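# Sort the clear tray by grid completeness

## Task

Inspect the clear tray's grid. If the grid is whole, set the tray down flat with all of it resting on the steel sheet. If one corner of the grid was never filled in, set it flat and entirely on the red mat instead. Finish with neither arm touching the tray.

## Robot and tools

Robot: two arms, left_arm and right_arm, each ending in a two-finger gripper with a wrist camera. The only cameras are cam_left_wrist (672x504) and cam_right_wrist (672x504), and images arrive in that order. There is no fixed overhead view, so the tray's grid, the steel sheet and the red mat have to be judged from the wrist images.

Frames. The scene frame has its origin at table-top height, midway between the two nominal bases. +z points up, +x points out over the table, and left_arm sits on the +y side. Camera names do not match image sides. Calibrated bases in the scene frame: left_arm at (-0.028, +0.336, +0.026) m, quat_wxyz (+1.000, 0, 0, -0.011); right_arm at (+0.033, -0.256, +0.037) m, quat_wxyz (+1.000, 0, 0, +0.014). Both bases have +z up. Every hand position, orientation, target, velocity and wrist-camera pose is reported in that arm's own base frame. The fingers point along the gripper's +z and open and close along its y. end_effector_position is the spot between the finger pads, about 1 cm short of the tips. Reported poses can be off by a few centimetres, more when the arm is stretched far.

Row layout, shared by execute_actions and move: 14 numbers, each in [-1, 1]. The first 7 are for left_arm (dx, dy, dz, rx, ry, rz, opening) and the last 7 are for right_arm in the same order. All 14 must be given even when only one arm moves. dx, dy, dz, rx, ry, rz are offsets, not poses. They are measured from that arm's Hand target as it stood when the action or move began, along that arm's base axes. A value of 1.0 equals 0.6 m or 180 degrees. rx, ry, rz form a single rotation vector, turning about the Hand target's position. If an offset's length exceeds 1.0, it may be shortened along its direction. Opening is absolute: +1 is fully open (0.094 m) and -1 is closed. Sending 0 in an arm's six pose slots re-requests its current Hand target. A 0 in the opening slot is a real command, so to leave a gripper as it is, resend its current value.

execute_actions(actions, cameras): actions is a list of actions. Each action is a table of up to 15 rows, and each row lasts one 1/30 s step. A short table repeats its last row until all 15 steps are done. Every row is counted from the pose at the start of that action, not from the row before it. Repeating the same offset in later actions therefore keeps moving the arm further. An empty list just returns the current state and images.

move(target, speed, blend, opening_speed, blocking, cameras): drives straight-line paths toward target. target is one 14-number row or a list of up to 15 rows. Every row in the list is an offset from the same starting Hand targets. speed is in m/s, from 0.002 to 2.9, default 0.25, and turns are limited to twice that in rad/s. blend is in m and rounds off corners of a list path. opening_speed is on the -1 to +1 scale per second, 0.2 or more; use a low value when squeezing something fragile. With blocking=false, the call returns after about 0.5 s while the arms keep going. Paths do not avoid obstacles or the other arm, and they stop after 10 s. Do not route a path close to an arm's own base. The result ends with a move: line giving the ending (done, off_target, moving, held, fault) and any limits (paced, held). An arm counts as done within 10 mm and 2 degrees of its target, but that does not show whether it is touching something.

wait(seconds 0 to 10, cameras) lets time pass while each arm holds its command. stop(cameras) brakes a running move. zoom_image(camera, region=[x0, y0, x1, y1] in pixels, at most 504x504) gives a closer look at the latest image from one camera. Use it to check the grid corners. finished_scene(scene) takes this scene's number (an integer from 1 to 3) and ends the scene for good.

Reading results. Hand target is your last commanded pose after clipping: orientation is kept within 40 degrees of the measured one. Arms often settle a centimetre or more short of it. If so, send the missing amount as a new offset. Tool commands lists the present gripper commands. grip_measured uses the opening scale and reads a little wide when empty. It tracks the command down to the force limit, so it gives no sign of contact. grip_effort_nm is motor effort and is negative when closing. Joint torques include the arm's own weight, and numbers 1 to 3 wrap at ±28 N m. A Joint velocities line reading "within noise" means that arm is still. A MOTOR HOT line means a motor is at 75 °C or more. At 90 °C that arm folds up and stops working. Joint ranges (rad): waist -2.618 to 3.054, shoulder 0.000 to 3.142, elbow 0.000 to 3.142 (straight at 2.901), wrist pitch -1.571 to 1.571, wrist yaw -1.571 to 1.571, wrist roll -2.094 to 2.094.

Cautions:
- Never let the tray drop, and never release it while it is still moving.
- Avoid slamming, fast contacts and pressing far past a contact point.
- Do not let the grippers meet or squeeze each other.
- Keep everything on the table.
- An arm blocked by an object keeps pushing. Relieve it by commanding its target back past the gripper.
- To release, open well above grip_measured, then lift clear so that neither gripper nor camera cable touches the tray.
- The tray may get nudged now and then, so check it again before placing.

Each tool is called after "Request:" by a JSON object that holds its "op" and its "data".

## Session

Request:
{"op": "execute_actions", "data": {"actions": []}}

Scene clock: 0.00 s.
left_arm: end_effector_position=(+0.3794, +0.0512, +0.0926) grip_measured=+1.000 grip_effort_nm=n/a end_effector_quat_wxyz=(+0.560, -0.135, +0.816, +0.052) | right_arm: end_effector_position=(+0.3934, -0.0218, +0.0912) grip_measured=+1.000 grip_effort_nm=n/a end_effector_quat_wxyz=(+0.556, +0.034, +0.831, +0.007)
Joint positions: left_arm=[0.037 1.482 0.345 0.752 -0.204 -0.153 0.094] | right_arm=[-0.079 1.516 0.387 0.736 -0.048 0.034 0.094]
Joint velocities: within noise
Joint torques (N m): no reading
Heat: left arm: 29 °C; right arm: 31 °C.
Hand target: left_arm +0.3833, +0.0537, +0.1029; +0.572, -0.140, +0.807, +0.053 | right_arm +0.3989, -0.0204, +0.1045; +0.572, +0.029, +0.820, +0.007
Tool commands: left_gripper/opening=+1.0 right_gripper/opening=+1.0

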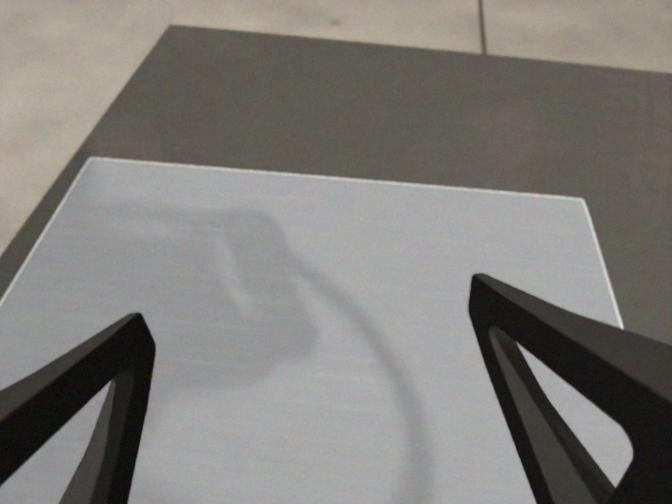

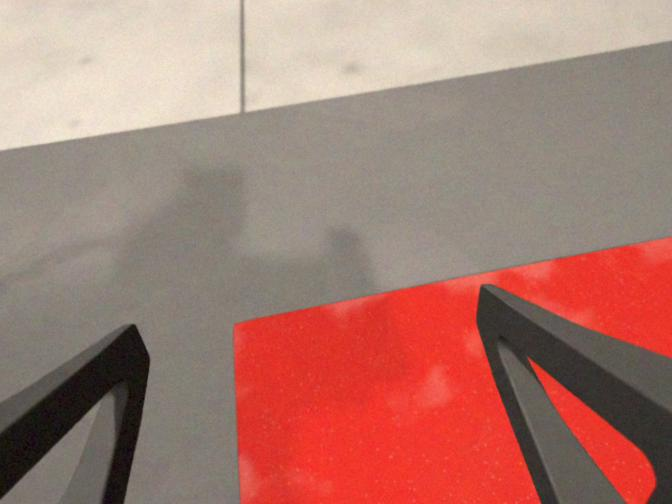

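Request:
{"op": "move", "data": {"target": [-0.2,0,0.3,0,0.2,0,1,-0.2,0,0.3,0,0.2,0,1]}}

Scene clock: 7.83 s.
left_arm: end_effector_position=(+0.2661, +0.0503, +0.2737) grip_measured=+1.000 grip_effort_nm=0.012 end_effector_quat_wxyz=(+0.291, -0.109, +0.946, +0.088) | right_arm: end_effector_position=(+0.2794, -0.0171, +0.2745) grip_measured=+1.000 grip_effort_nm=-0.007 end_effector_quat_wxyz=(+0.283, +0.031, +0.959, +0.005)
Joint positions: left_arm=[0.049 1.142 1.392 -1.233 -0.204 -0.119 0.094] | right_arm=[-0.09 1.194 1.445 -1.249 -0.04 -0.014 0.094]
Joint velocities: within noise
Joint torques (N m): left_arm=[0.65 -2.04 6.79 1.03 -0.17 -0.02] | right_arm=[-0.43 -2.04 8.49 0.89 0.1 -0.14]
Heat: left arm: 29 °C; right arm: 33 °C.
Hand target: left_arm +0.2633, +0.0537, +0.2829; +0.295, -0.117, +0.944, +0.093 | right_arm +0.2789, -0.0204, +0.2845; +0.290, +0.030, +0.956, -0.002
Off the commanded pose: left_arm 0.010 m, 1 deg | right_arm 0.011 m, 1 deg.
move: off_target (right_arm)

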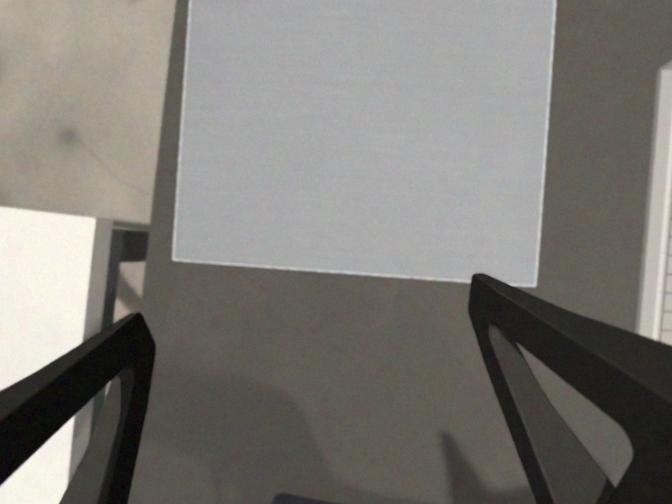

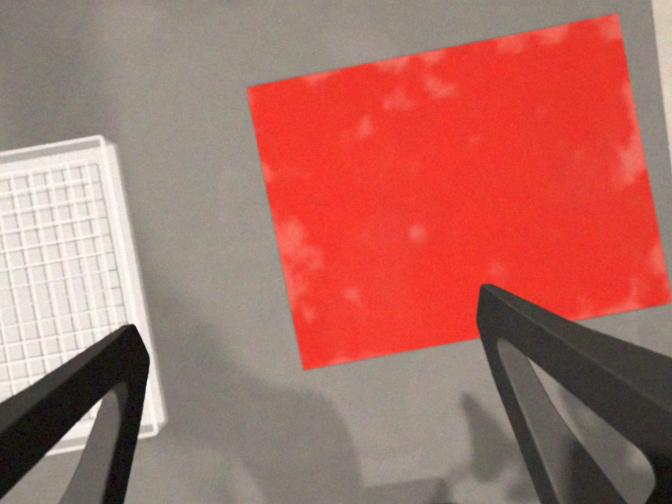

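Request:
{"op": "move", "data": {"target": [0,0,0,0,0,0,1,0,0.28,0.05,0,0.05,0,1]}}

Request:
{"op": "zoom_image", "data": {"camera": "cam_right_wrist", "region": [100, 50, 500, 450]}}

Scene clock: 18.73 s.
left_arm: end_effector_position=(+0.2658, +0.0503, +0.2734) grip_measured=+1.000 grip_effort_nm=0.007 end_effector_quat_wxyz=(+0.291, -0.109, +0.947, +0.088) | right_arm: end_effector_position=(+0.2772, +0.1523, +0.3044) grip_measured=+1.000 grip_effort_nm=-0.017 end_effector_quat_wxyz=(+0.229, +0.016, +0.973, +0.020)
Joint positions: left_arm=[0.049 1.142 1.392 -1.235 -0.204 -0.119 0.094] | right_arm=[0.634 1.545 1.922 -1.548 0.241 0.617 0.094]
Joint velocities: within noise
Joint torques (N m): left_arm=[0.7 -2.04 6.83 1.03 -0.17 0] | right_arm=[0.09 -4.71 7.8 0.61 0.39 0.05]
Heat: left arm: 29 °C; right arm: 33 °C.
Hand target: left_arm +0.2633, +0.0537, +0.2829; +0.295, -0.117, +0.944, +0.093 | right_arm +0.2789, +0.1476, +0.3145; +0.214, +0.029, +0.976, -0.004
Off the commanded pose: left_arm 0.010 m, 1 deg | right_arm 0.011 m, 4 deg.
joint sent to its limit (right arm) — joint 4 (wrist pitch), lower limit. The joint targets are off in position and orientation.
move: off_target (right_arm)

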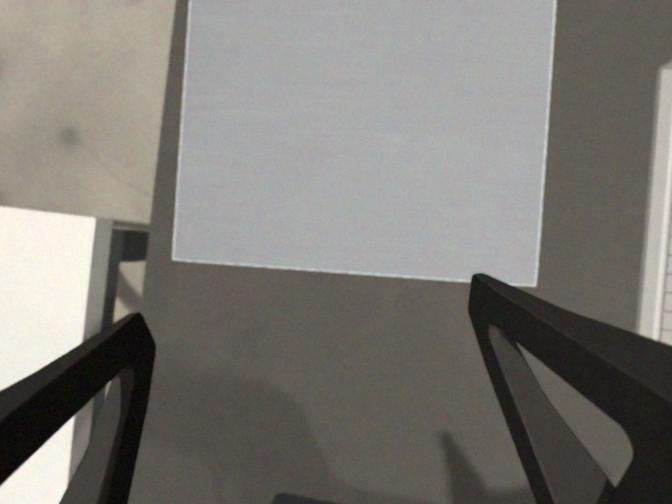

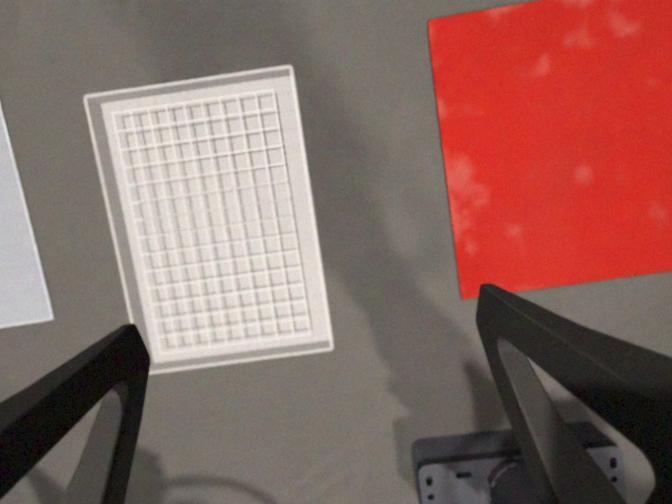

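Scaled by 1.260.

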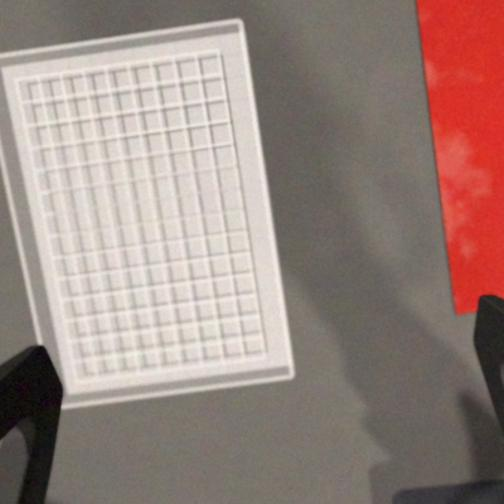

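Request:
{"op": "zoom_image", "data": {"camera": "cam_right_wrist", "region": [80, 60, 330, 230]}}

Request:
{"op": "zoom_image", "data": {"camera": "cam_right_wrist", "region": [110, 210, 340, 380]}}

Scaled by 2.016.

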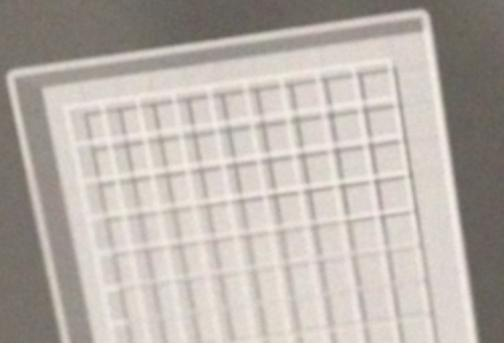

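Scaled by 2.191.

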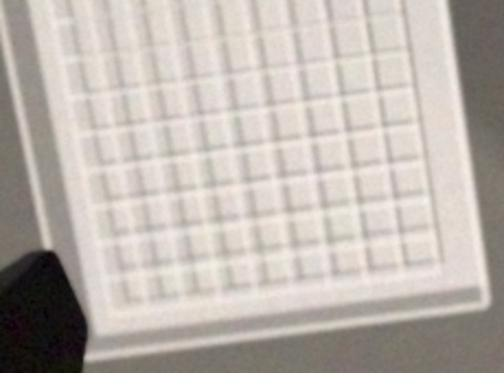

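Request:
{"op": "move", "data": {"target": [0,0,0,0,0,0,1,0,-0.35,0,0,0,0,1], "cameras": [], "speed": 0.4}}

Request:
{"op": "move", "data": {"target": [0.1,-0.5,-0.1,-0.06,0.16,-0.076,1,0,0,0,0,0,0,1], "cameras": ["cam_left_wrist"]}}

Scene clock: 61.27 s.
left_arm: end_effector_position=(+0.2658, +0.0503, +0.2734) grip_measured=+1.000 grip_effort_nm=0.007 end_effector_quat_wxyz=(+0.291, -0.109, +0.947, +0.088) | right_arm: end_effector_position=(+0.2791, -0.0642, +0.3071) grip_measured=+1.000 grip_effort_nm=-0.022 end_effector_quat_wxyz=(+0.216, +0.035, +0.976, -0.013)
Joint positions: left_arm=[0.049 1.142 1.392 -1.235 -0.204 -0.119 0.094] | right_arm=[-0.277 1.425 1.835 -1.55 -0.077 -0.189 0.094]
Joint velocities: within noise
Joint torques (N m): left_arm=[0.66 -2.03 6.89 1.01 -0.2 -0.02] | right_arm=[-0.39 -3.14 7.34 0.69 -0.28 -0.15]
Heat: left arm: 28 °C; right arm: 32 °C.
Hand target: left_arm +0.2633, +0.0537, +0.2829; +0.295, -0.117, +0.944, +0.093 | right_arm +0.2789, -0.0624, +0.3145; +0.214, +0.029, +0.976, -0.004
Off the commanded pose: left_arm 0.010 m, 1 deg | right_arm 0.008 m, 1 deg.
joint sent to its limit (right arm) — joint 4 (wrist pitch), lower limit. The joint targets are off in position, not in orientation.
move: done
No camera images: "cameras" was empty.

Scene clock: 63.93 s.
left_arm: end_effector_position=(+0.3229, -0.2446, +0.2167) grip_measured=+1.000 grip_effort_nm=0.007 end_effector_quat_wxyz=(+0.093, -0.001, +0.995, -0.035) | right_arm: end_effector_position=(+0.2791, -0.0642, +0.3071) grip_measured=+1.000 grip_effort_nm=-0.012 end_effector_quat_wxyz=(+0.216, +0.035, +0.976, -0.013)
Joint positions: left_arm=[-0.678 1.987 2.155 -1.549 -0.062 -0.674 0.094] | right_arm=[-0.277 1.425 1.835 -1.55 -0.077 -0.189 0.094]
Joint velocities: within noise
Joint torques (N m): left_arm=[0.13 -8.35 6.63 0.44 0.03 -0.06] | right_arm=[-0.53 -3.28 7.5 0.67 -0.3 -0.14]
Heat: left arm: 29 °C; right arm: 33 °C.
Hand target: left_arm +0.3233, -0.2463, +0.2229; +0.048, -0.005, +0.999, -0.004 | right_arm +0.2789, -0.0624, +0.3145; +0.214, +0.029, +0.976, -0.004
Off the commanded pose: left_arm 0.006 m, 6 deg | right_arm 0.008 m, 1 deg.
joint sent to its limit (left arm) — joint 4 (wrist pitch), lower limit. The joint targets are off in position and orientation.
joint sent to its limit (right arm) — joint 4 (wrist pitch), lower limit. The joint targets are off in position, not in orientation.
move: off_target (left_arm)
Images, in order (width x height): cam_left_wrist 672x504.

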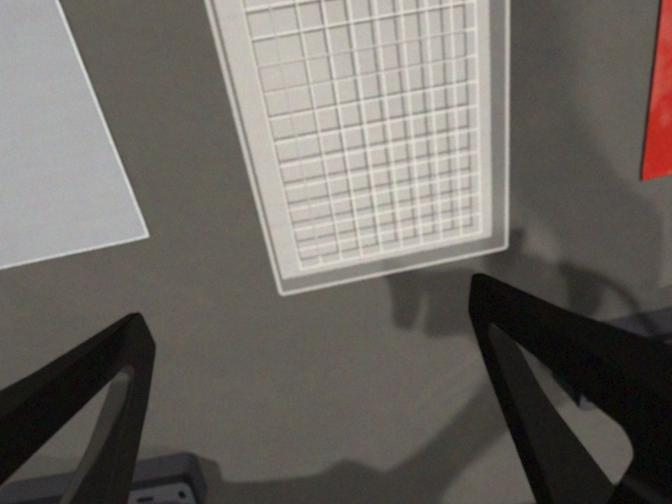

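Request:
{"op": "move", "data": {"target": [0.13,0.08,-0.13,0,0.0,0,1,0,0,0,0,0,0,1], "cameras": ["cam_left_wrist"]}}

Scene clock: 71.57 s.
left_arm: end_effector_position=(+0.3923, -0.1914, +0.1389) grip_measured=+1.000 grip_effort_nm=0.007 end_effector_quat_wxyz=(+0.031, -0.011, +0.999, +0.008) | right_arm: end_effector_position=(+0.2791, -0.0642, +0.3071) grip_measured=+1.000 grip_effort_nm=-0.017 end_effector_quat_wxyz=(+0.216, +0.035, +0.976, -0.013)
Joint positions: left_arm=[-0.474 2.218 2.209 -1.514 -0.043 -0.495 0.094] | right_arm=[-0.277 1.425 1.835 -1.55 -0.077 -0.189 0.094]
Joint velocities: within noise
Joint torques (N m): left_arm=[-0.24 -10.24 6.82 0.54 0.04 0.12] | right_arm=[-0.47 -3.18 7.49 0.66 -0.29 -0.15]
Heat: left arm: 30 °C; right arm: 33 °C.
Hand target: left_arm +0.4013, -0.1983, +0.1449; +0.048, -0.005, +0.999, -0.004 | right_arm +0.2789, -0.0624, +0.3145; +0.214, +0.029, +0.976, -0.004
Off the commanded pose: left_arm 0.013 m, 3 deg | right_arm 0.008 m, 1 deg.
joint sent to its limit (right arm) — joint 4 (wrist pitch), lower limit. The joint targets are off in position, not in orientation.
move: off_target (left_arm)
Images, in order (width x height): cam_left_wrist 672x504.

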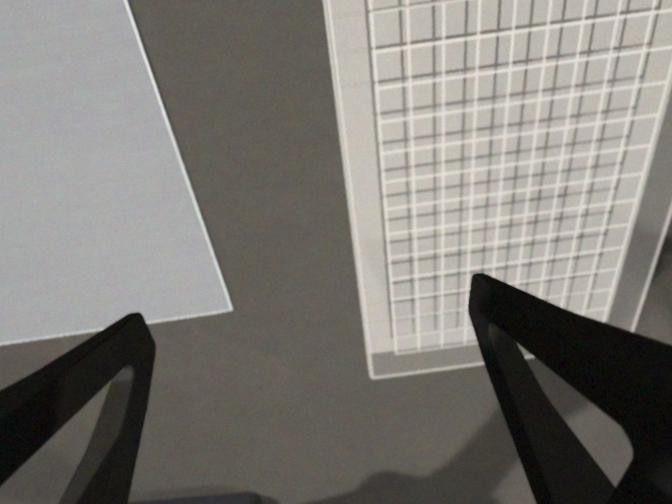

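Request:
{"op": "move", "data": {"target": [0.15,-0.03,-0.08,0,0.03,0,1,0,0,0,0,0,0,1], "cameras": ["cam_left_wrist"]}}

Scene clock: 80.80 s.
left_arm: end_effector_position=(+0.4890, -0.2146, +0.0928) grip_measured=+1.000 grip_effort_nm=0.002 end_effector_quat_wxyz=(+0.086, -0.011, +0.995, -0.039) | right_arm: end_effector_position=(+0.2790, -0.0646, +0.3071) grip_measured=+1.000 grip_effort_nm=-0.017 end_effector_quat_wxyz=(+0.216, +0.036, +0.976, -0.013)
Joint positions: left_arm=[-0.416 2.671 2.832 -1.543 0 -0.438 0.094] | right_arm=[-0.279 1.425 1.835 -1.55 -0.077 -0.189 0.094]
Joint velocities: within noise
Joint torques (N m): left_arm=[-0.05 -12.53 6.56 0.52 0.06 0.12] | right_arm=[-0.5 -3.32 7.39 0.65 -0.27 -0.13]
Heat: left arm: 31 °C; right arm: 33 °C.
Hand target: left_arm +0.4913, -0.2163, +0.0969; +0.001, -0.005, +1.000, -0.004 | right_arm +0.2789, -0.0624, +0.3145; +0.214, +0.029, +0.976, -0.004
Off the commanded pose: left_arm 0.005 m, 11 deg | right_arm 0.008 m, 1 deg.
elbow stopped short (left arm): the move would have taken joint 3 (elbow) straighter than the controller allows.
joint sent to its limit (right arm) — joint 4 (wrist pitch), lower limit. The joint targets are off in position, not in orientation.
move: off_target (left_arm)
Images, in order (width x height): cam_left_wrist 672x504.

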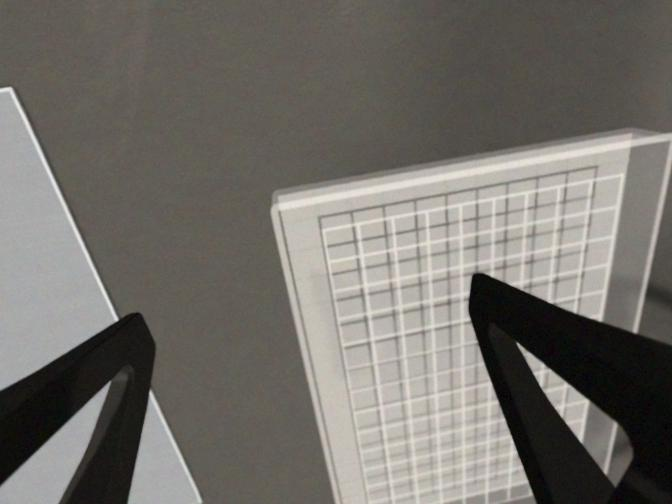

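Request:
{"op": "move", "data": {"target": [-0.085,0,-0.10,0,0,0.045,1,0,0,0,0,0,0,1], "cameras": ["cam_left_wrist"], "speed": 0.15}}

Scene clock: 92.47 s.
left_arm: end_effector_position=(+0.4330, -0.2055, +0.0106) grip_measured=+1.000 grip_effort_nm=0.002 end_effector_quat_wxyz=(-0.033, -0.077, +0.996, +0.019) | right_arm: end_effector_position=(+0.2790, -0.0646, +0.3071) grip_measured=+1.000 grip_effort_nm=-0.012 end_effector_quat_wxyz=(+0.216, +0.036, +0.976, -0.013)
Joint positions: left_arm=[-0.445 2.6 2.375 -1.422 0.001 -0.599 0.094] | right_arm=[-0.279 1.425 1.835 -1.55 -0.077 -0.189 0.094]
Joint velocities: within noise
Joint torques (N m): left_arm=[-0.58 -18.92 3.06 0.45 0.04 -0.05] | right_arm=[-0.44 -3.23 7.39 0.66 -0.25 -0.17]
Heat: left arm: 32 °C; right arm: 33 °C.
Hand target: left_arm +0.4403, -0.2163, +0.0369; +0.002, -0.076, +0.997, -0.004 | right_arm +0.2789, -0.0624, +0.3145; +0.214, +0.029, +0.976, -0.004
Off the commanded pose: left_arm 0.029 m, 5 deg | right_arm 0.008 m, 1 deg.
joint sent to its limit (right arm) — joint 4 (wrist pitch), lower limit. The joint targets are off in position, not in orientation.
move: off_target (left_arm)
Images, in order (width x height): cam_left_wrist 672x504.

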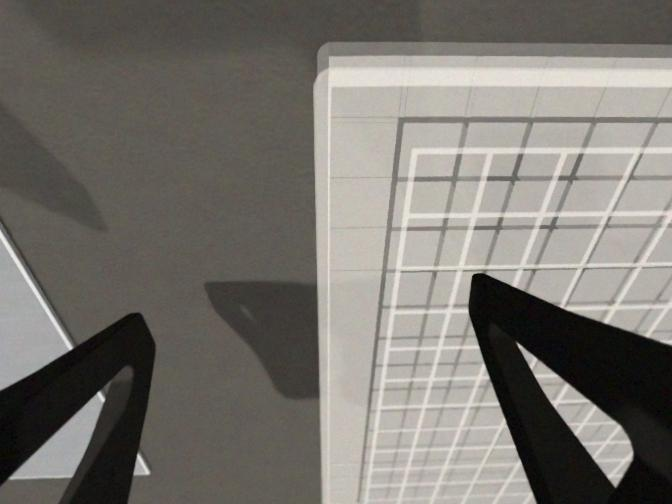

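Request:
{"op": "move", "data": {"target": [[0,0.005,0,0,0,0,-0.15,0,0,0,0,0,0,1],[0,0.005,-0.015,0,0,0,-0.15,0,0,0,0,0,0,1]], "cameras": ["cam_left_wrist"], "speed": 0.05}}

Scene clock: 105.23 s.
left_arm: end_effector_position=(+0.4306, -0.2040, +0.0000) grip_measured=-0.148 grip_effort_nm=-0.105 end_effector_quat_wxyz=(-0.035, -0.079, +0.996, +0.020) | right_arm: end_effector_position=(+0.2789, -0.0650, +0.3071) grip_measured=+1.000 grip_effort_nm=-0.017 end_effector_quat_wxyz=(+0.216, +0.037, +0.976, -0.013)
Joint positions: left_arm=[-0.445 2.59 2.312 -1.374 0 -0.604 0.04] | right_arm=[-0.28 1.425 1.835 -1.55 -0.077 -0.189 0.094]
Joint velocities: within noise
Joint torques (N m): left_arm=[-0.14 -19.07 3.33 0.44 0.04 0] | right_arm=[-0.53 -3.3 7.46 0.69 -0.25 -0.14]
Heat: left arm: 36 °C; right arm: 33 °C.
Hand target: left_arm +0.4403, -0.2133, +0.0279; +0.002, -0.076, +0.997, -0.004 | right_arm +0.2789, -0.0624, +0.3145; +0.214, +0.029, +0.976, -0.004
Off the commanded pose: left_arm 0.031 m, 5 deg | right_arm 0.008 m, 1 deg.
joint sent to its limit (right arm) — joint 4 (wrist pitch), lower limit. The joint targets are off in position, not in orientation.
move: off_target (left_arm)
Images, in order (width x height): cam_left_wrist 672x504.

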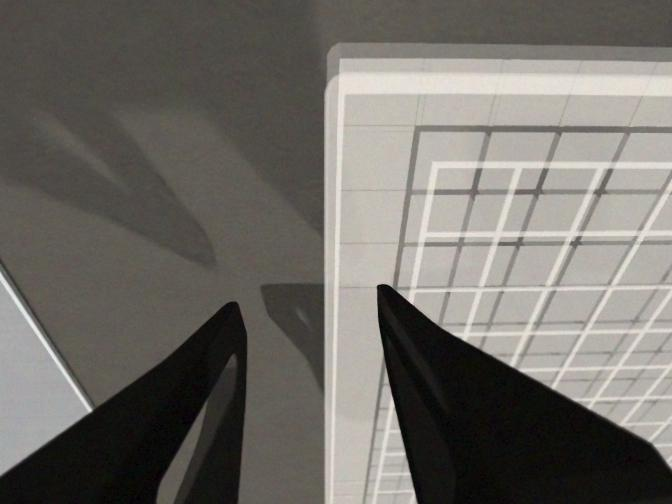

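Request:
{"op": "move", "data": {"target": [[0,-0.010,-0.008,0,0,0,-0.15,0,0,0,0,0,0,1],[0,-0.010,-0.008,0,0,0,-0.85,0,0,0,0,0,0,1]], "cameras": ["cam_left_wrist"], "speed": 0.05, "opening_speed": 0.3}}

Scene clock: 113.87 s.
left_arm: end_effector_position=(+0.4307, -0.2092, -0.0002) grip_measured=-0.848 grip_effort_nm=-0.115 end_effector_quat_wxyz=(-0.031, -0.078, +0.996, +0.018) | right_arm: end_effector_position=(+0.2789, -0.0650, +0.3071) grip_measured=+1.000 grip_effort_nm=-0.012 end_effector_quat_wxyz=(+0.216, +0.037, +0.976, -0.013)
Joint positions: left_arm=[-0.454 2.59 2.312 -1.365 0.001 -0.61 0.007] | right_arm=[-0.28 1.425 1.835 -1.55 -0.077 -0.189 0.094]
Joint velocities: within noise
Joint torques (N m): left_arm=[-0.55 -17.55 4.19 0.42 0.03 -0.03] | right_arm=[-0.42 -3.3 7.39 0.66 -0.28 -0.12]
Heat: left arm: 36 °C; right arm: 33 °C.
Hand target: left_arm +0.4403, -0.2193, +0.0231; +0.002, -0.076, +0.997, -0.004 | right_arm +0.2789, -0.0624, +0.3145; +0.214, +0.029, +0.976, -0.004
Off the commanded pose: left_arm 0.027 m, 5 deg | right_arm 0.008 m, 1 deg.
joint sent to its limit (right arm) — joint 4 (wrist pitch), lower limit. The joint targets are off in position, not in orientation.
move: off_target (left_arm); target 2's new opening was sent with left_arm's hand 0.029 m and 5 deg from that target
Images, in order (width x height): cam_left_wrist 672x504.

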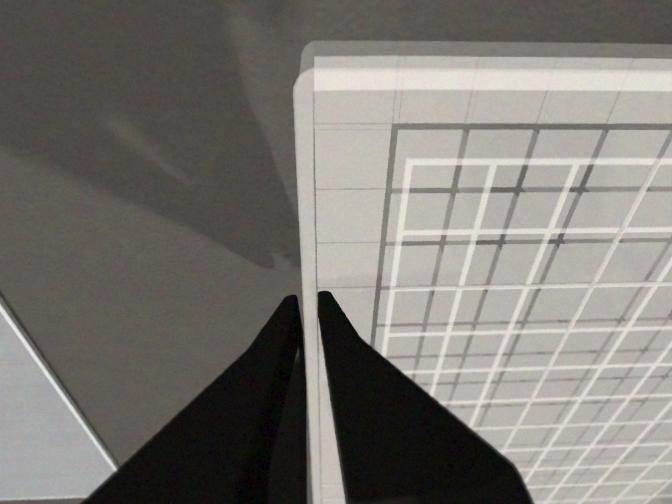

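Request:
{"op": "move", "data": {"target": [0,0,0,0,0,0,-1,0,0,0,0,0,0,1], "cameras": [], "opening_speed": 0.2}}

Request:
{"op": "move", "data": {"target": [0,0,0.06,0,0,0,-1,0,0,0,0,0,0,1], "cameras": ["cam_left_wrist"], "speed": 0.05}}

Scene clock: 119.73 s.
left_arm: end_effector_position=(+0.4302, -0.2119, -0.0002) grip_measured=-0.951 grip_effort_nm=-1.028 end_effector_quat_wxyz=(-0.033, -0.073, +0.997, +0.012) | right_arm: end_effector_position=(+0.2789, -0.0650, +0.3071) grip_measured=+1.000 grip_effort_nm=-0.017 end_effector_quat_wxyz=(+0.216, +0.037, +0.976, -0.013)
Joint positions: left_arm=[-0.455 2.59 2.312 -1.362 0.012 -0.602 0.002] | right_arm=[-0.28 1.425 1.835 -1.55 -0.077 -0.189 0.094]
Joint velocities: within noise
Joint torques (N m): left_arm=[-0.58 -17.57 4.23 0.39 -0.06 -0.07] | right_arm=[-0.46 -3.33 7.49 0.66 -0.29 -0.18]
Heat: left arm: 36 °C; right arm: 33 °C.
Hand target: left_arm +0.4403, -0.2193, +0.0231; +0.002, -0.076, +0.997, -0.004 | right_arm +0.2789, -0.0624, +0.3145; +0.214, +0.029, +0.976, -0.004
Off the commanded pose: left_arm 0.026 m, 4 deg | right_arm 0.008 m, 1 deg.
joint sent to its limit (right arm) — joint 4 (wrist pitch), lower limit. The joint targets are off in position, not in orientation.
move: off_target (left_arm)
No camera images: "cameras" was empty.

Scene clock: 121.33 s.
left_arm: end_effector_position=(+0.4357, -0.2120, +0.0342) grip_measured=-0.951 grip_effort_nm=-1.028 end_effector_quat_wxyz=(-0.015, -0.075, +0.997, +0.017) | right_arm: end_effector_position=(+0.2789, -0.0650, +0.3071) grip_measured=+1.000 grip_effort_nm=-0.012 end_effector_quat_wxyz=(+0.216, +0.037, +0.976, -0.013)
Joint positions: left_arm=[-0.46 2.59 2.45 -1.475 -0.014 -0.611 0.002] | right_arm=[-0.28 1.425 1.835 -1.55 -0.077 -0.189 0.094]
Joint velocities: within noise
Joint torques (N m): left_arm=[-0.46 -15.56 7.58 -0.03 0.12 0] | right_arm=[-0.54 -3.32 7.35 0.68 -0.27 -0.14]
Heat: left arm: 36 °C; right arm: 33 °C.
Hand target: left_arm +0.4403, -0.2193, +0.0591; +0.002, -0.076, +0.997, -0.004 | right_arm +0.2789, -0.0624, +0.3145; +0.214, +0.029, +0.976, -0.004
Off the commanded pose: left_arm 0.026 m, 3 deg | right_arm 0.008 m, 1 deg.
joint sent to its limit (right arm) — joint 4 (wrist pitch), lower limit. The joint targets are off in position, not in orientation.
move: off_target (left_arm)
Images, in order (width x height): cam_left_wrist 672x504.

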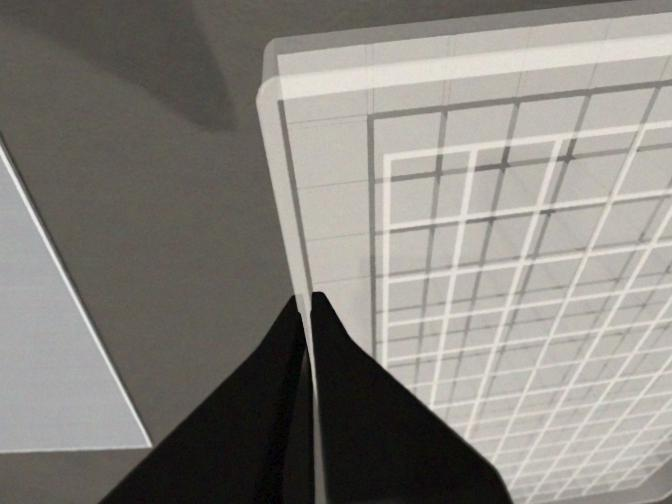

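Request:
{"op": "move", "data": {"target": [0,0.3,0.04,0,0,0.0,-1,0,0,0,0,0,0,1], "cameras": ["cam_left_wrist"], "speed": 0.12}}

Scene clock: 132.83 s.
left_arm: end_effector_position=(+0.4381, -0.0321, +0.0505) grip_measured=-0.951 grip_effort_nm=-1.023 end_effector_quat_wxyz=(-0.031, -0.084, +0.996, +0.016) | right_arm: end_effector_position=(+0.2789, -0.0650, +0.3071) grip_measured=+1.000 grip_effort_nm=-0.012 end_effector_quat_wxyz=(+0.216, +0.037, +0.976, -0.013)
Joint positions: left_arm=[-0.084 2.343 2.065 -1.36 -0.022 -0.254 0.002] | right_arm=[-0.28 1.425 1.835 -1.55 -0.077 -0.189 0.094]
Joint velocities: within noise
Joint torques (N m): left_arm=[-0.25 -18.85 3.54 0.2 0.21 0.14] | right_arm=[-0.44 -3.25 7.43 0.65 -0.28 -0.16]
Heat: left arm: 36 °C; right arm: 33 °C.
Hand target: left_arm +0.4403, -0.0393, +0.0831; +0.002, -0.076, +0.997, -0.004 | right_arm +0.2789, -0.0624, +0.3145; +0.214, +0.029, +0.976, -0.004
Off the commanded pose: left_arm 0.033 m, 5 deg | right_arm 0.008 m, 1 deg.
joint sent to its limit (right arm) — joint 4 (wrist pitch), lower limit. The joint targets are off in position, not in orientation.
move: off_target (left_arm)
Images, in order (width x height): cam_left_wrist 672x504.

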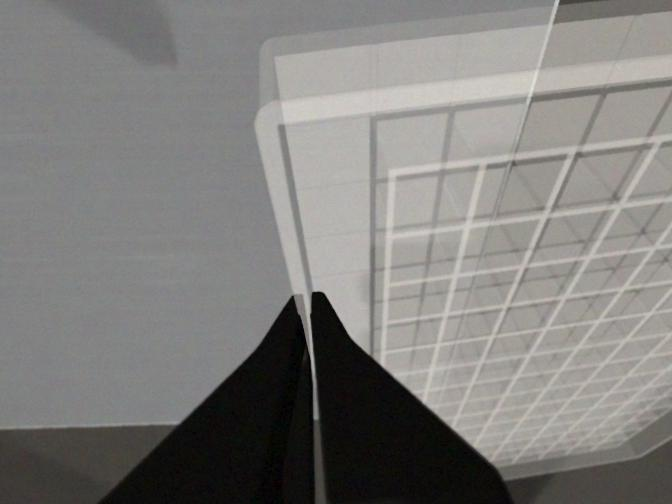

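Request:
{"op": "move", "data": {"target": [0.025,0.29,0.0,0,0,0.0,-1,0,0,0,0,0,0,1], "cameras": ["cam_left_wrist"], "speed": 0.12}}

Scene clock: 150.80 s.
left_arm: end_effector_position=(+0.4534, +0.1435, +0.0771) grip_measured=-0.951 grip_effort_nm=-1.023 end_effector_quat_wxyz=(+0.003, -0.086, +0.996, +0.012) | right_arm: end_effector_position=(+0.2789, -0.0650, +0.3071) grip_measured=+1.000 grip_effort_nm=-0.017 end_effector_quat_wxyz=(+0.216, +0.037, +0.976, -0.013)
Joint positions: left_arm=[0.296 2.453 2.369 -1.475 -0.022 0.125 0.002] | right_arm=[-0.28 1.425 1.835 -1.55 -0.077 -0.189 0.094]
Joint velocities: within noise
Joint torques (N m): left_arm=[-0.24 -11.52 7.47 -0.12 0.21 0.13] | right_arm=[-0.51 -3.25 7.36 0.66 -0.3 -0.14]
Heat: left arm: 39 °C; right arm: 33 °C.
Hand target: left_arm +0.4553, +0.1347, +0.0831; +0.002, -0.076, +0.997, -0.004 | right_arm +0.2789, -0.0624, +0.3145; +0.214, +0.029, +0.976, -0.004
Off the commanded pose: left_arm 0.011 m, 2 deg | right_arm 0.008 m, 1 deg.
joint sent to its limit (right arm) — joint 4 (wrist pitch), lower limit. The joint targets are off in position, not in orientation.
move: off_target (left_arm)
Images, in order (width x height): cam_left_wrist 672x504.

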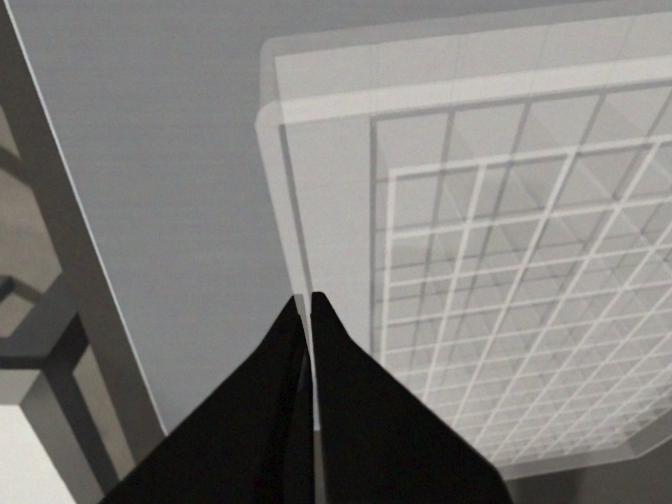

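Request:
{"op": "move", "data": {"target": [0.055,0.0,-0.07,0,0,0.0,-1,0,0,0,0,0,0,1], "cameras": ["cam_left_wrist"], "speed": 0.08}}

Request:
{"op": "move", "data": {"target": [0,0,0,0,0,0,-1,0.0,0.15,-0.03,0,-0.06,0.12,1], "cameras": ["cam_right_wrist"]}}

Scene clock: 161.03 s.
left_arm: end_effector_position=(+0.4792, +0.1422, +0.0384) grip_measured=-0.951 grip_effort_nm=-1.033 end_effector_quat_wxyz=(-0.010, -0.075, +0.997, +0.006) | right_arm: end_effector_position=(+0.2789, -0.0650, +0.3071) grip_measured=+1.000 grip_effort_nm=-0.012 end_effector_quat_wxyz=(+0.216, +0.037, +0.976, -0.013)
Joint positions: left_arm=[0.281 2.691 2.663 -1.56 -0.016 0.131 0.002] | right_arm=[-0.28 1.425 1.835 -1.55 -0.077 -0.189 0.094]
Joint velocities: within noise
Joint torques (N m): left_arm=[-0.61 -12.15 7.42 0.22 0.16 -0.06] | right_arm=[-0.47 -3.28 7.46 0.66 -0.27 -0.18]
Heat: left arm: 37 °C; right arm: 33 °C.
Hand target: left_arm +0.4883, +0.1347, +0.0411; +0.002, -0.076, +0.997, -0.004 | right_arm +0.2789, -0.0624, +0.3145; +0.214, +0.029, +0.976, -0.004
Off the commanded pose: left_arm 0.012 m, 2 deg | right_arm 0.008 m, 1 deg.
joint sent to its limit (right arm) — joint 4 (wrist pitch), lower limit. The joint targets are off in position, not in orientation.
move: off_target (left_arm)
Images, in order (width x height): cam_left_wrist 672x504.

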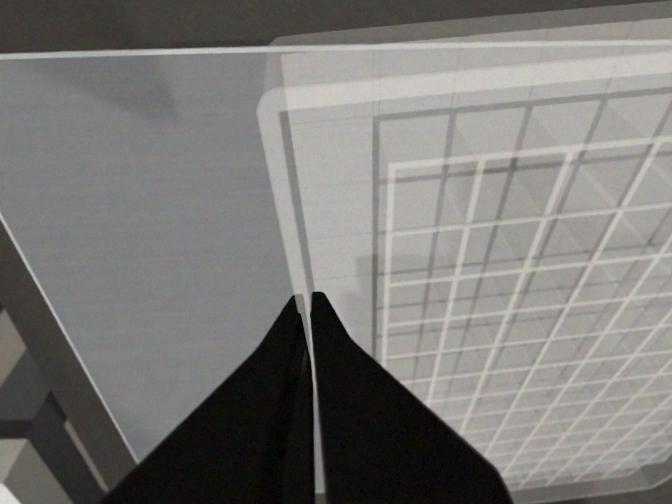

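Scene clock: 163.13 s.
left_arm: end_effector_position=(+0.4792, +0.1422, +0.0384) grip_measured=-0.951 grip_effort_nm=-1.028 end_effector_quat_wxyz=(-0.010, -0.075, +0.997, +0.006) | right_arm: end_effector_position=(+0.2764, +0.0230, +0.2855) grip_measured=+1.000 grip_effort_nm=-0.012 end_effector_quat_wxyz=(+0.270, -0.143, +0.952, +0.034)
Joint positions: left_arm=[0.281 2.691 2.663 -1.56 -0.016 0.131 0.002] | right_arm=[-0.018 1.241 1.54 -1.338 -0.152 -0.274 0.094]
Joint velocities: within noise
Joint torques (N m): left_arm=[-0.54 -12 7.51 0.19 0.15 -0.06] | right_arm=[0.43 -5.26 4.71 1.47 -0.34 -0.16]
Heat: left arm: 36 °C; right arm: 33 °C.
Hand target: left_arm +0.4883, +0.1347, +0.0411; +0.002, -0.076, +0.997, -0.004 | right_arm +0.2789, +0.0276, +0.2965; +0.302, -0.153, +0.940, +0.039
Off the commanded pose: left_arm 0.012 m, 2 deg | right_arm 0.012 m, 4 deg.
move: off_target (left_arm, right_arm)
Images, in order (width x height): cam_right_wrist 672x504.

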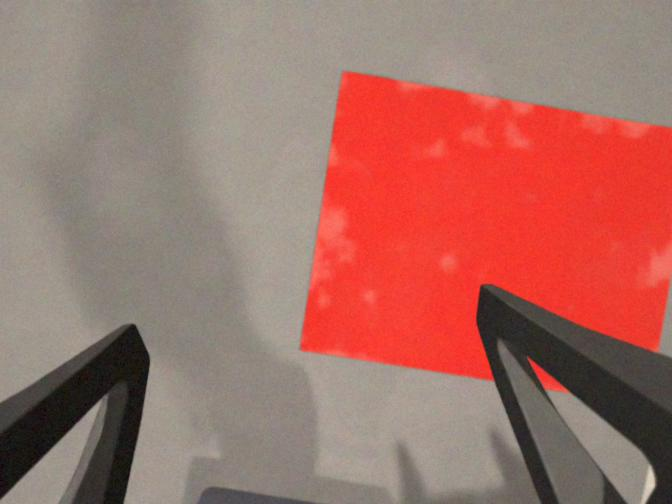

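Request:
{"op": "move", "data": {"target": [-0.027,0,0,0,0,-0.024,-1,0.0,0.2,0,0.17,0,-0.12,1], "speed": 0.1}}

Scene clock: 179.30 s.
left_arm: end_effector_position=(+0.4589, +0.1330, +0.0075) grip_measured=-0.951 grip_effort_nm=-1.028 end_effector_quat_wxyz=(-0.049, -0.050, +0.998, -0.004) | right_arm: end_effector_position=(+0.2756, +0.1487, +0.2830) grip_measured=+1.000 grip_effort_nm=-0.017 end_effector_quat_wxyz=(+0.302, +0.106, +0.922, +0.216)
Joint positions: left_arm=[0.275 2.63 2.416 -1.456 -0.014 0.174 0.002] | right_arm=[0.482 1.148 1.33 -0.991 -0.017 0.718 0.094]
Joint velocities: within noise
Joint torques (N m): left_arm=[0.09 -20.26 3.43 0.38 0.14 0.3] | right_arm=[0.51 -5.27 5.26 1.89 0.16 0.01]
Heat: left arm: 35 °C; right arm: 35 °C.
Hand target: left_arm +0.4721, +0.1347, +0.0411; +0.002, -0.038, +0.999, -0.004 | right_arm +0.2789, +0.1476, +0.2965; +0.333, +0.108, +0.909, +0.227
Off the commanded pose: left_arm 0.036 m, 6 deg | right_arm 0.014 m, 4 deg.
move: off_target (left_arm, right_arm)

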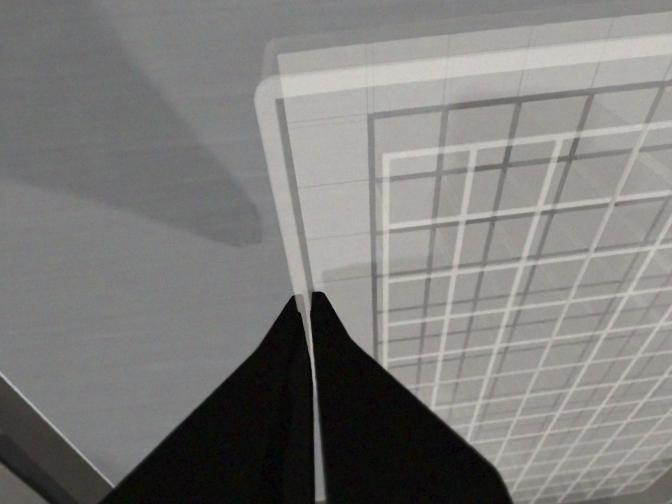

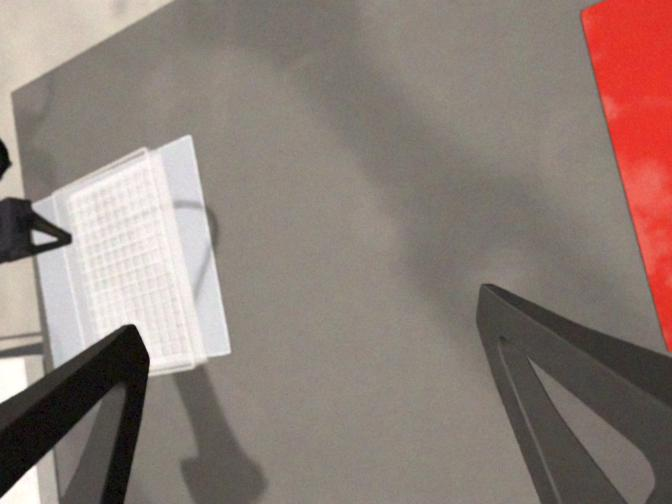

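Request:
{"op": "zoom_image", "data": {"camera": "cam_right_wrist", "region": [20, 120, 270, 390]}}

Scaled by 1.867.

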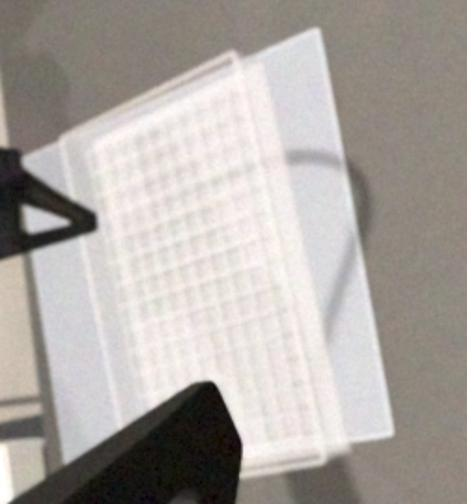

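Request:
{"op": "move", "data": {"target": [0.02,0,0.008,0,0,-0.026,-1,0.0,0,0,0,0,0,1], "speed": 0.06}}

Request:
{"op": "zoom_image", "data": {"camera": "cam_right_wrist", "region": [20, 120, 270, 390]}}

Scene clock: 197.83 s.
left_arm: end_effector_position=(+0.4835, +0.1408, +0.0395) grip_measured=-0.951 grip_effort_nm=-1.028 end_effector_quat_wxyz=(+0.003, -0.007, +1.000, +0.008) | right_arm: end_effector_position=(+0.2756, +0.1487, +0.2830) grip_measured=+1.000 grip_effort_nm=-0.017 end_effector_quat_wxyz=(+0.302, +0.106, +0.922, +0.216)
Joint positions: left_arm=[0.276 2.656 2.599 -1.505 -0.014 0.263 0.002] | right_arm=[0.482 1.148 1.33 -0.991 -0.017 0.718 0.094]
Joint velocities: within noise
Joint torques (N m): left_arm=[-0.38 -12.36 7.72 -0.14 0.14 0.16] | right_arm=[0.46 -5.2 5.23 1.86 0.14 0.02]
Heat: left arm: 36 °C; right arm: 37 °C.
Hand target: left_arm +0.4841, +0.1347, +0.0459; +0.001, +0.003, +1.000, -0.004 | right_arm +0.2789, +0.1476, +0.2965; +0.333, +0.108, +0.909, +0.227
Off the commanded pose: left_arm 0.009 m, 2 deg | right_arm 0.014 m, 4 deg.
move: off_target (right_arm)

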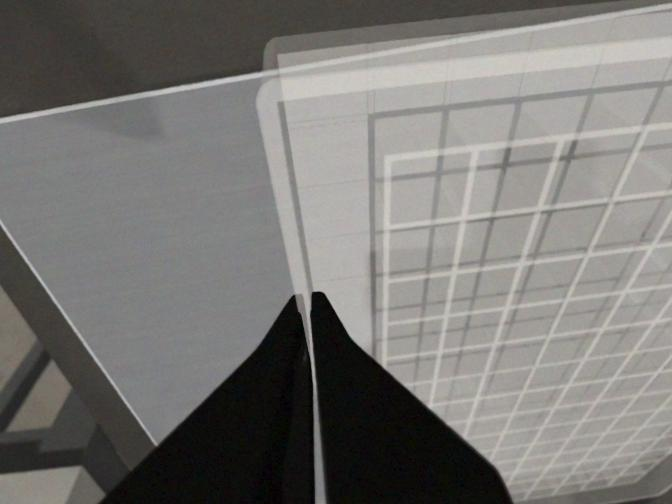

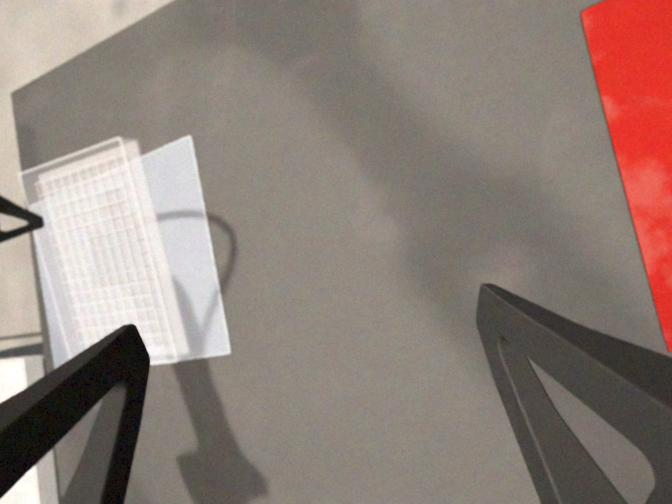

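Scaled by 1.867.

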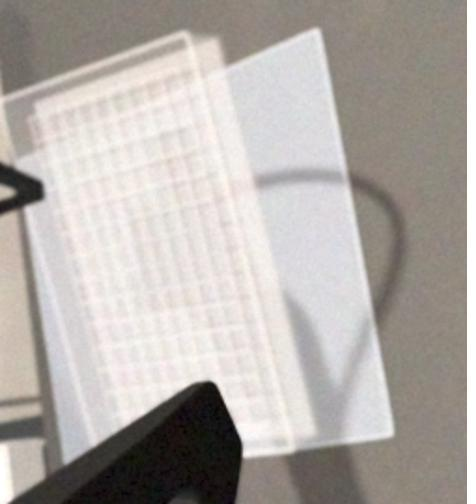

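Request:
{"op": "move", "data": {"target": [-0.012,0,-0.02,0,0,0.015,-1,0.0,0,0,0,0,0,1], "speed": 0.05}}

Request:
{"op": "zoom_image", "data": {"camera": "cam_right_wrist", "region": [20, 120, 270, 390]}}

Scene clock: 213.97 s.
left_arm: end_effector_position=(+0.4620, +0.1370, +0.0052) grip_measured=-0.951 grip_effort_nm=-1.023 end_effector_quat_wxyz=(-0.047, -0.020, +0.999, -0.005) | right_arm: end_effector_position=(+0.2757, +0.1485, +0.2830) grip_measured=+1.000 grip_effort_nm=-0.022 end_effector_quat_wxyz=(+0.303, +0.106, +0.922, +0.216)
Joint positions: left_arm=[0.281 2.654 2.455 -1.465 -0.014 0.24 0.002] | right_arm=[0.482 1.148 1.33 -0.991 -0.016 0.718 0.094]
Joint velocities: within noise
Joint torques (N m): left_arm=[-0.12 -19.41 3.4 0.44 0.16 -0.03] | right_arm=[0.54 -5.08 5.29 1.86 0.15 0.02]
Heat: left arm: 37 °C; right arm: 38 °C.
Hand target: left_arm +0.4769, +0.1347, +0.0339; +0.001, -0.021, +1.000, -0.004 | right_arm +0.2789, +0.1476, +0.2965; +0.333, +0.108, +0.909, +0.227
Off the commanded pose: left_arm 0.032 m, 6 deg | right_arm 0.014 m, 4 deg.
move: off_target (left_arm, right_arm)

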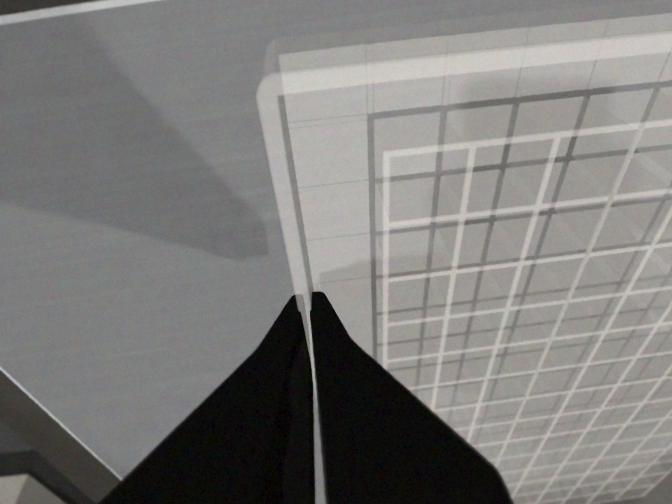

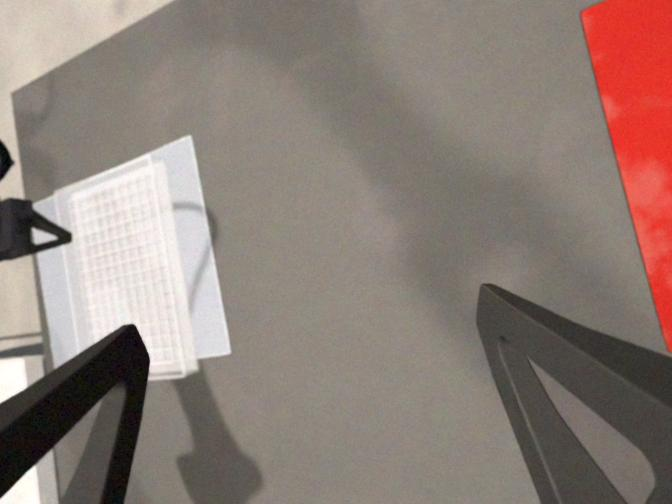

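Scaled by 1.867.

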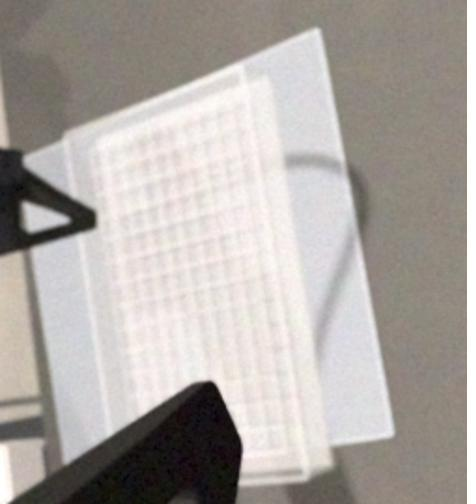

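Request:
{"op": "move", "data": {"target": [[0.026,0,0.005,0,-0.009,0,-1,0,0,0,0,0,0,1],[0.026,0,-0.005,0,-0.009,0,-1,0.0,0,0,0,0,0,1]], "speed": 0.05}}

Request:
{"op": "zoom_image", "data": {"camera": "cam_right_wrist", "region": [20, 120, 270, 390]}}

Scene clock: 226.47 s.
left_arm: end_effector_position=(+0.4777, +0.1401, +0.0220) grip_measured=-0.951 grip_effort_nm=-1.028 end_effector_quat_wxyz=(-0.013, -0.018, +1.000, +0.002) | right_arm: end_effector_position=(+0.2760, +0.1486, +0.2833) grip_measured=+1.000 grip_effort_nm=-0.022 end_effector_quat_wxyz=(+0.303, +0.106, +0.922, +0.216)
Joint positions: left_arm=[0.279 2.656 2.528 -1.468 -0.011 0.243 0.002] | right_arm=[0.482 1.148 1.33 -0.99 -0.016 0.718 0.094]
Joint velocities: within noise
Joint torques (N m): left_arm=[-0.51 -13.33 6.83 0.4 0.2 -0.08] | right_arm=[0.57 -5.15 5.27 1.89 0.14 0.02]
Heat: left arm: 41 °C; right arm: 38 °C.
Hand target: left_arm +0.4925, +0.1347, +0.0309; +0.016, -0.021, +1.000, -0.004 | right_arm +0.2789, +0.1476, +0.2965; +0.333, +0.108, +0.909, +0.227
Off the commanded pose: left_arm 0.018 m, 3 deg | right_arm 0.014 m, 4 deg.
move: off_target (left_arm, right_arm)

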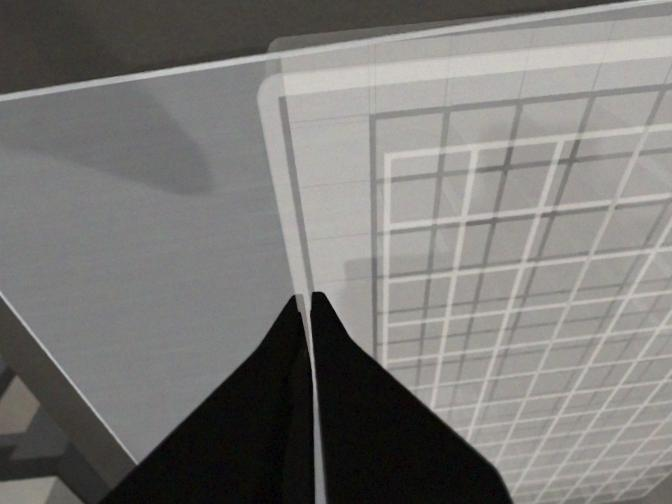

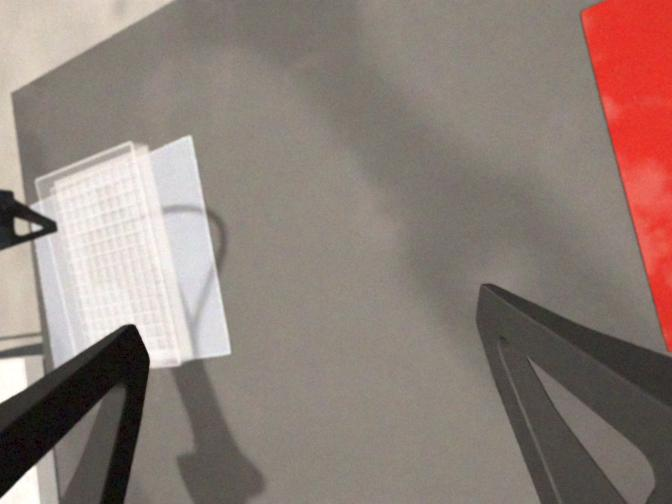

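Scaled by 1.867.

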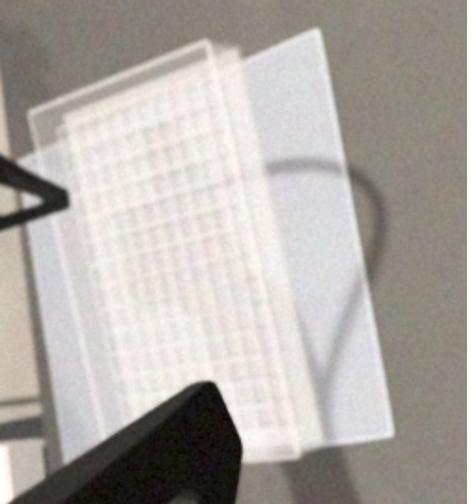

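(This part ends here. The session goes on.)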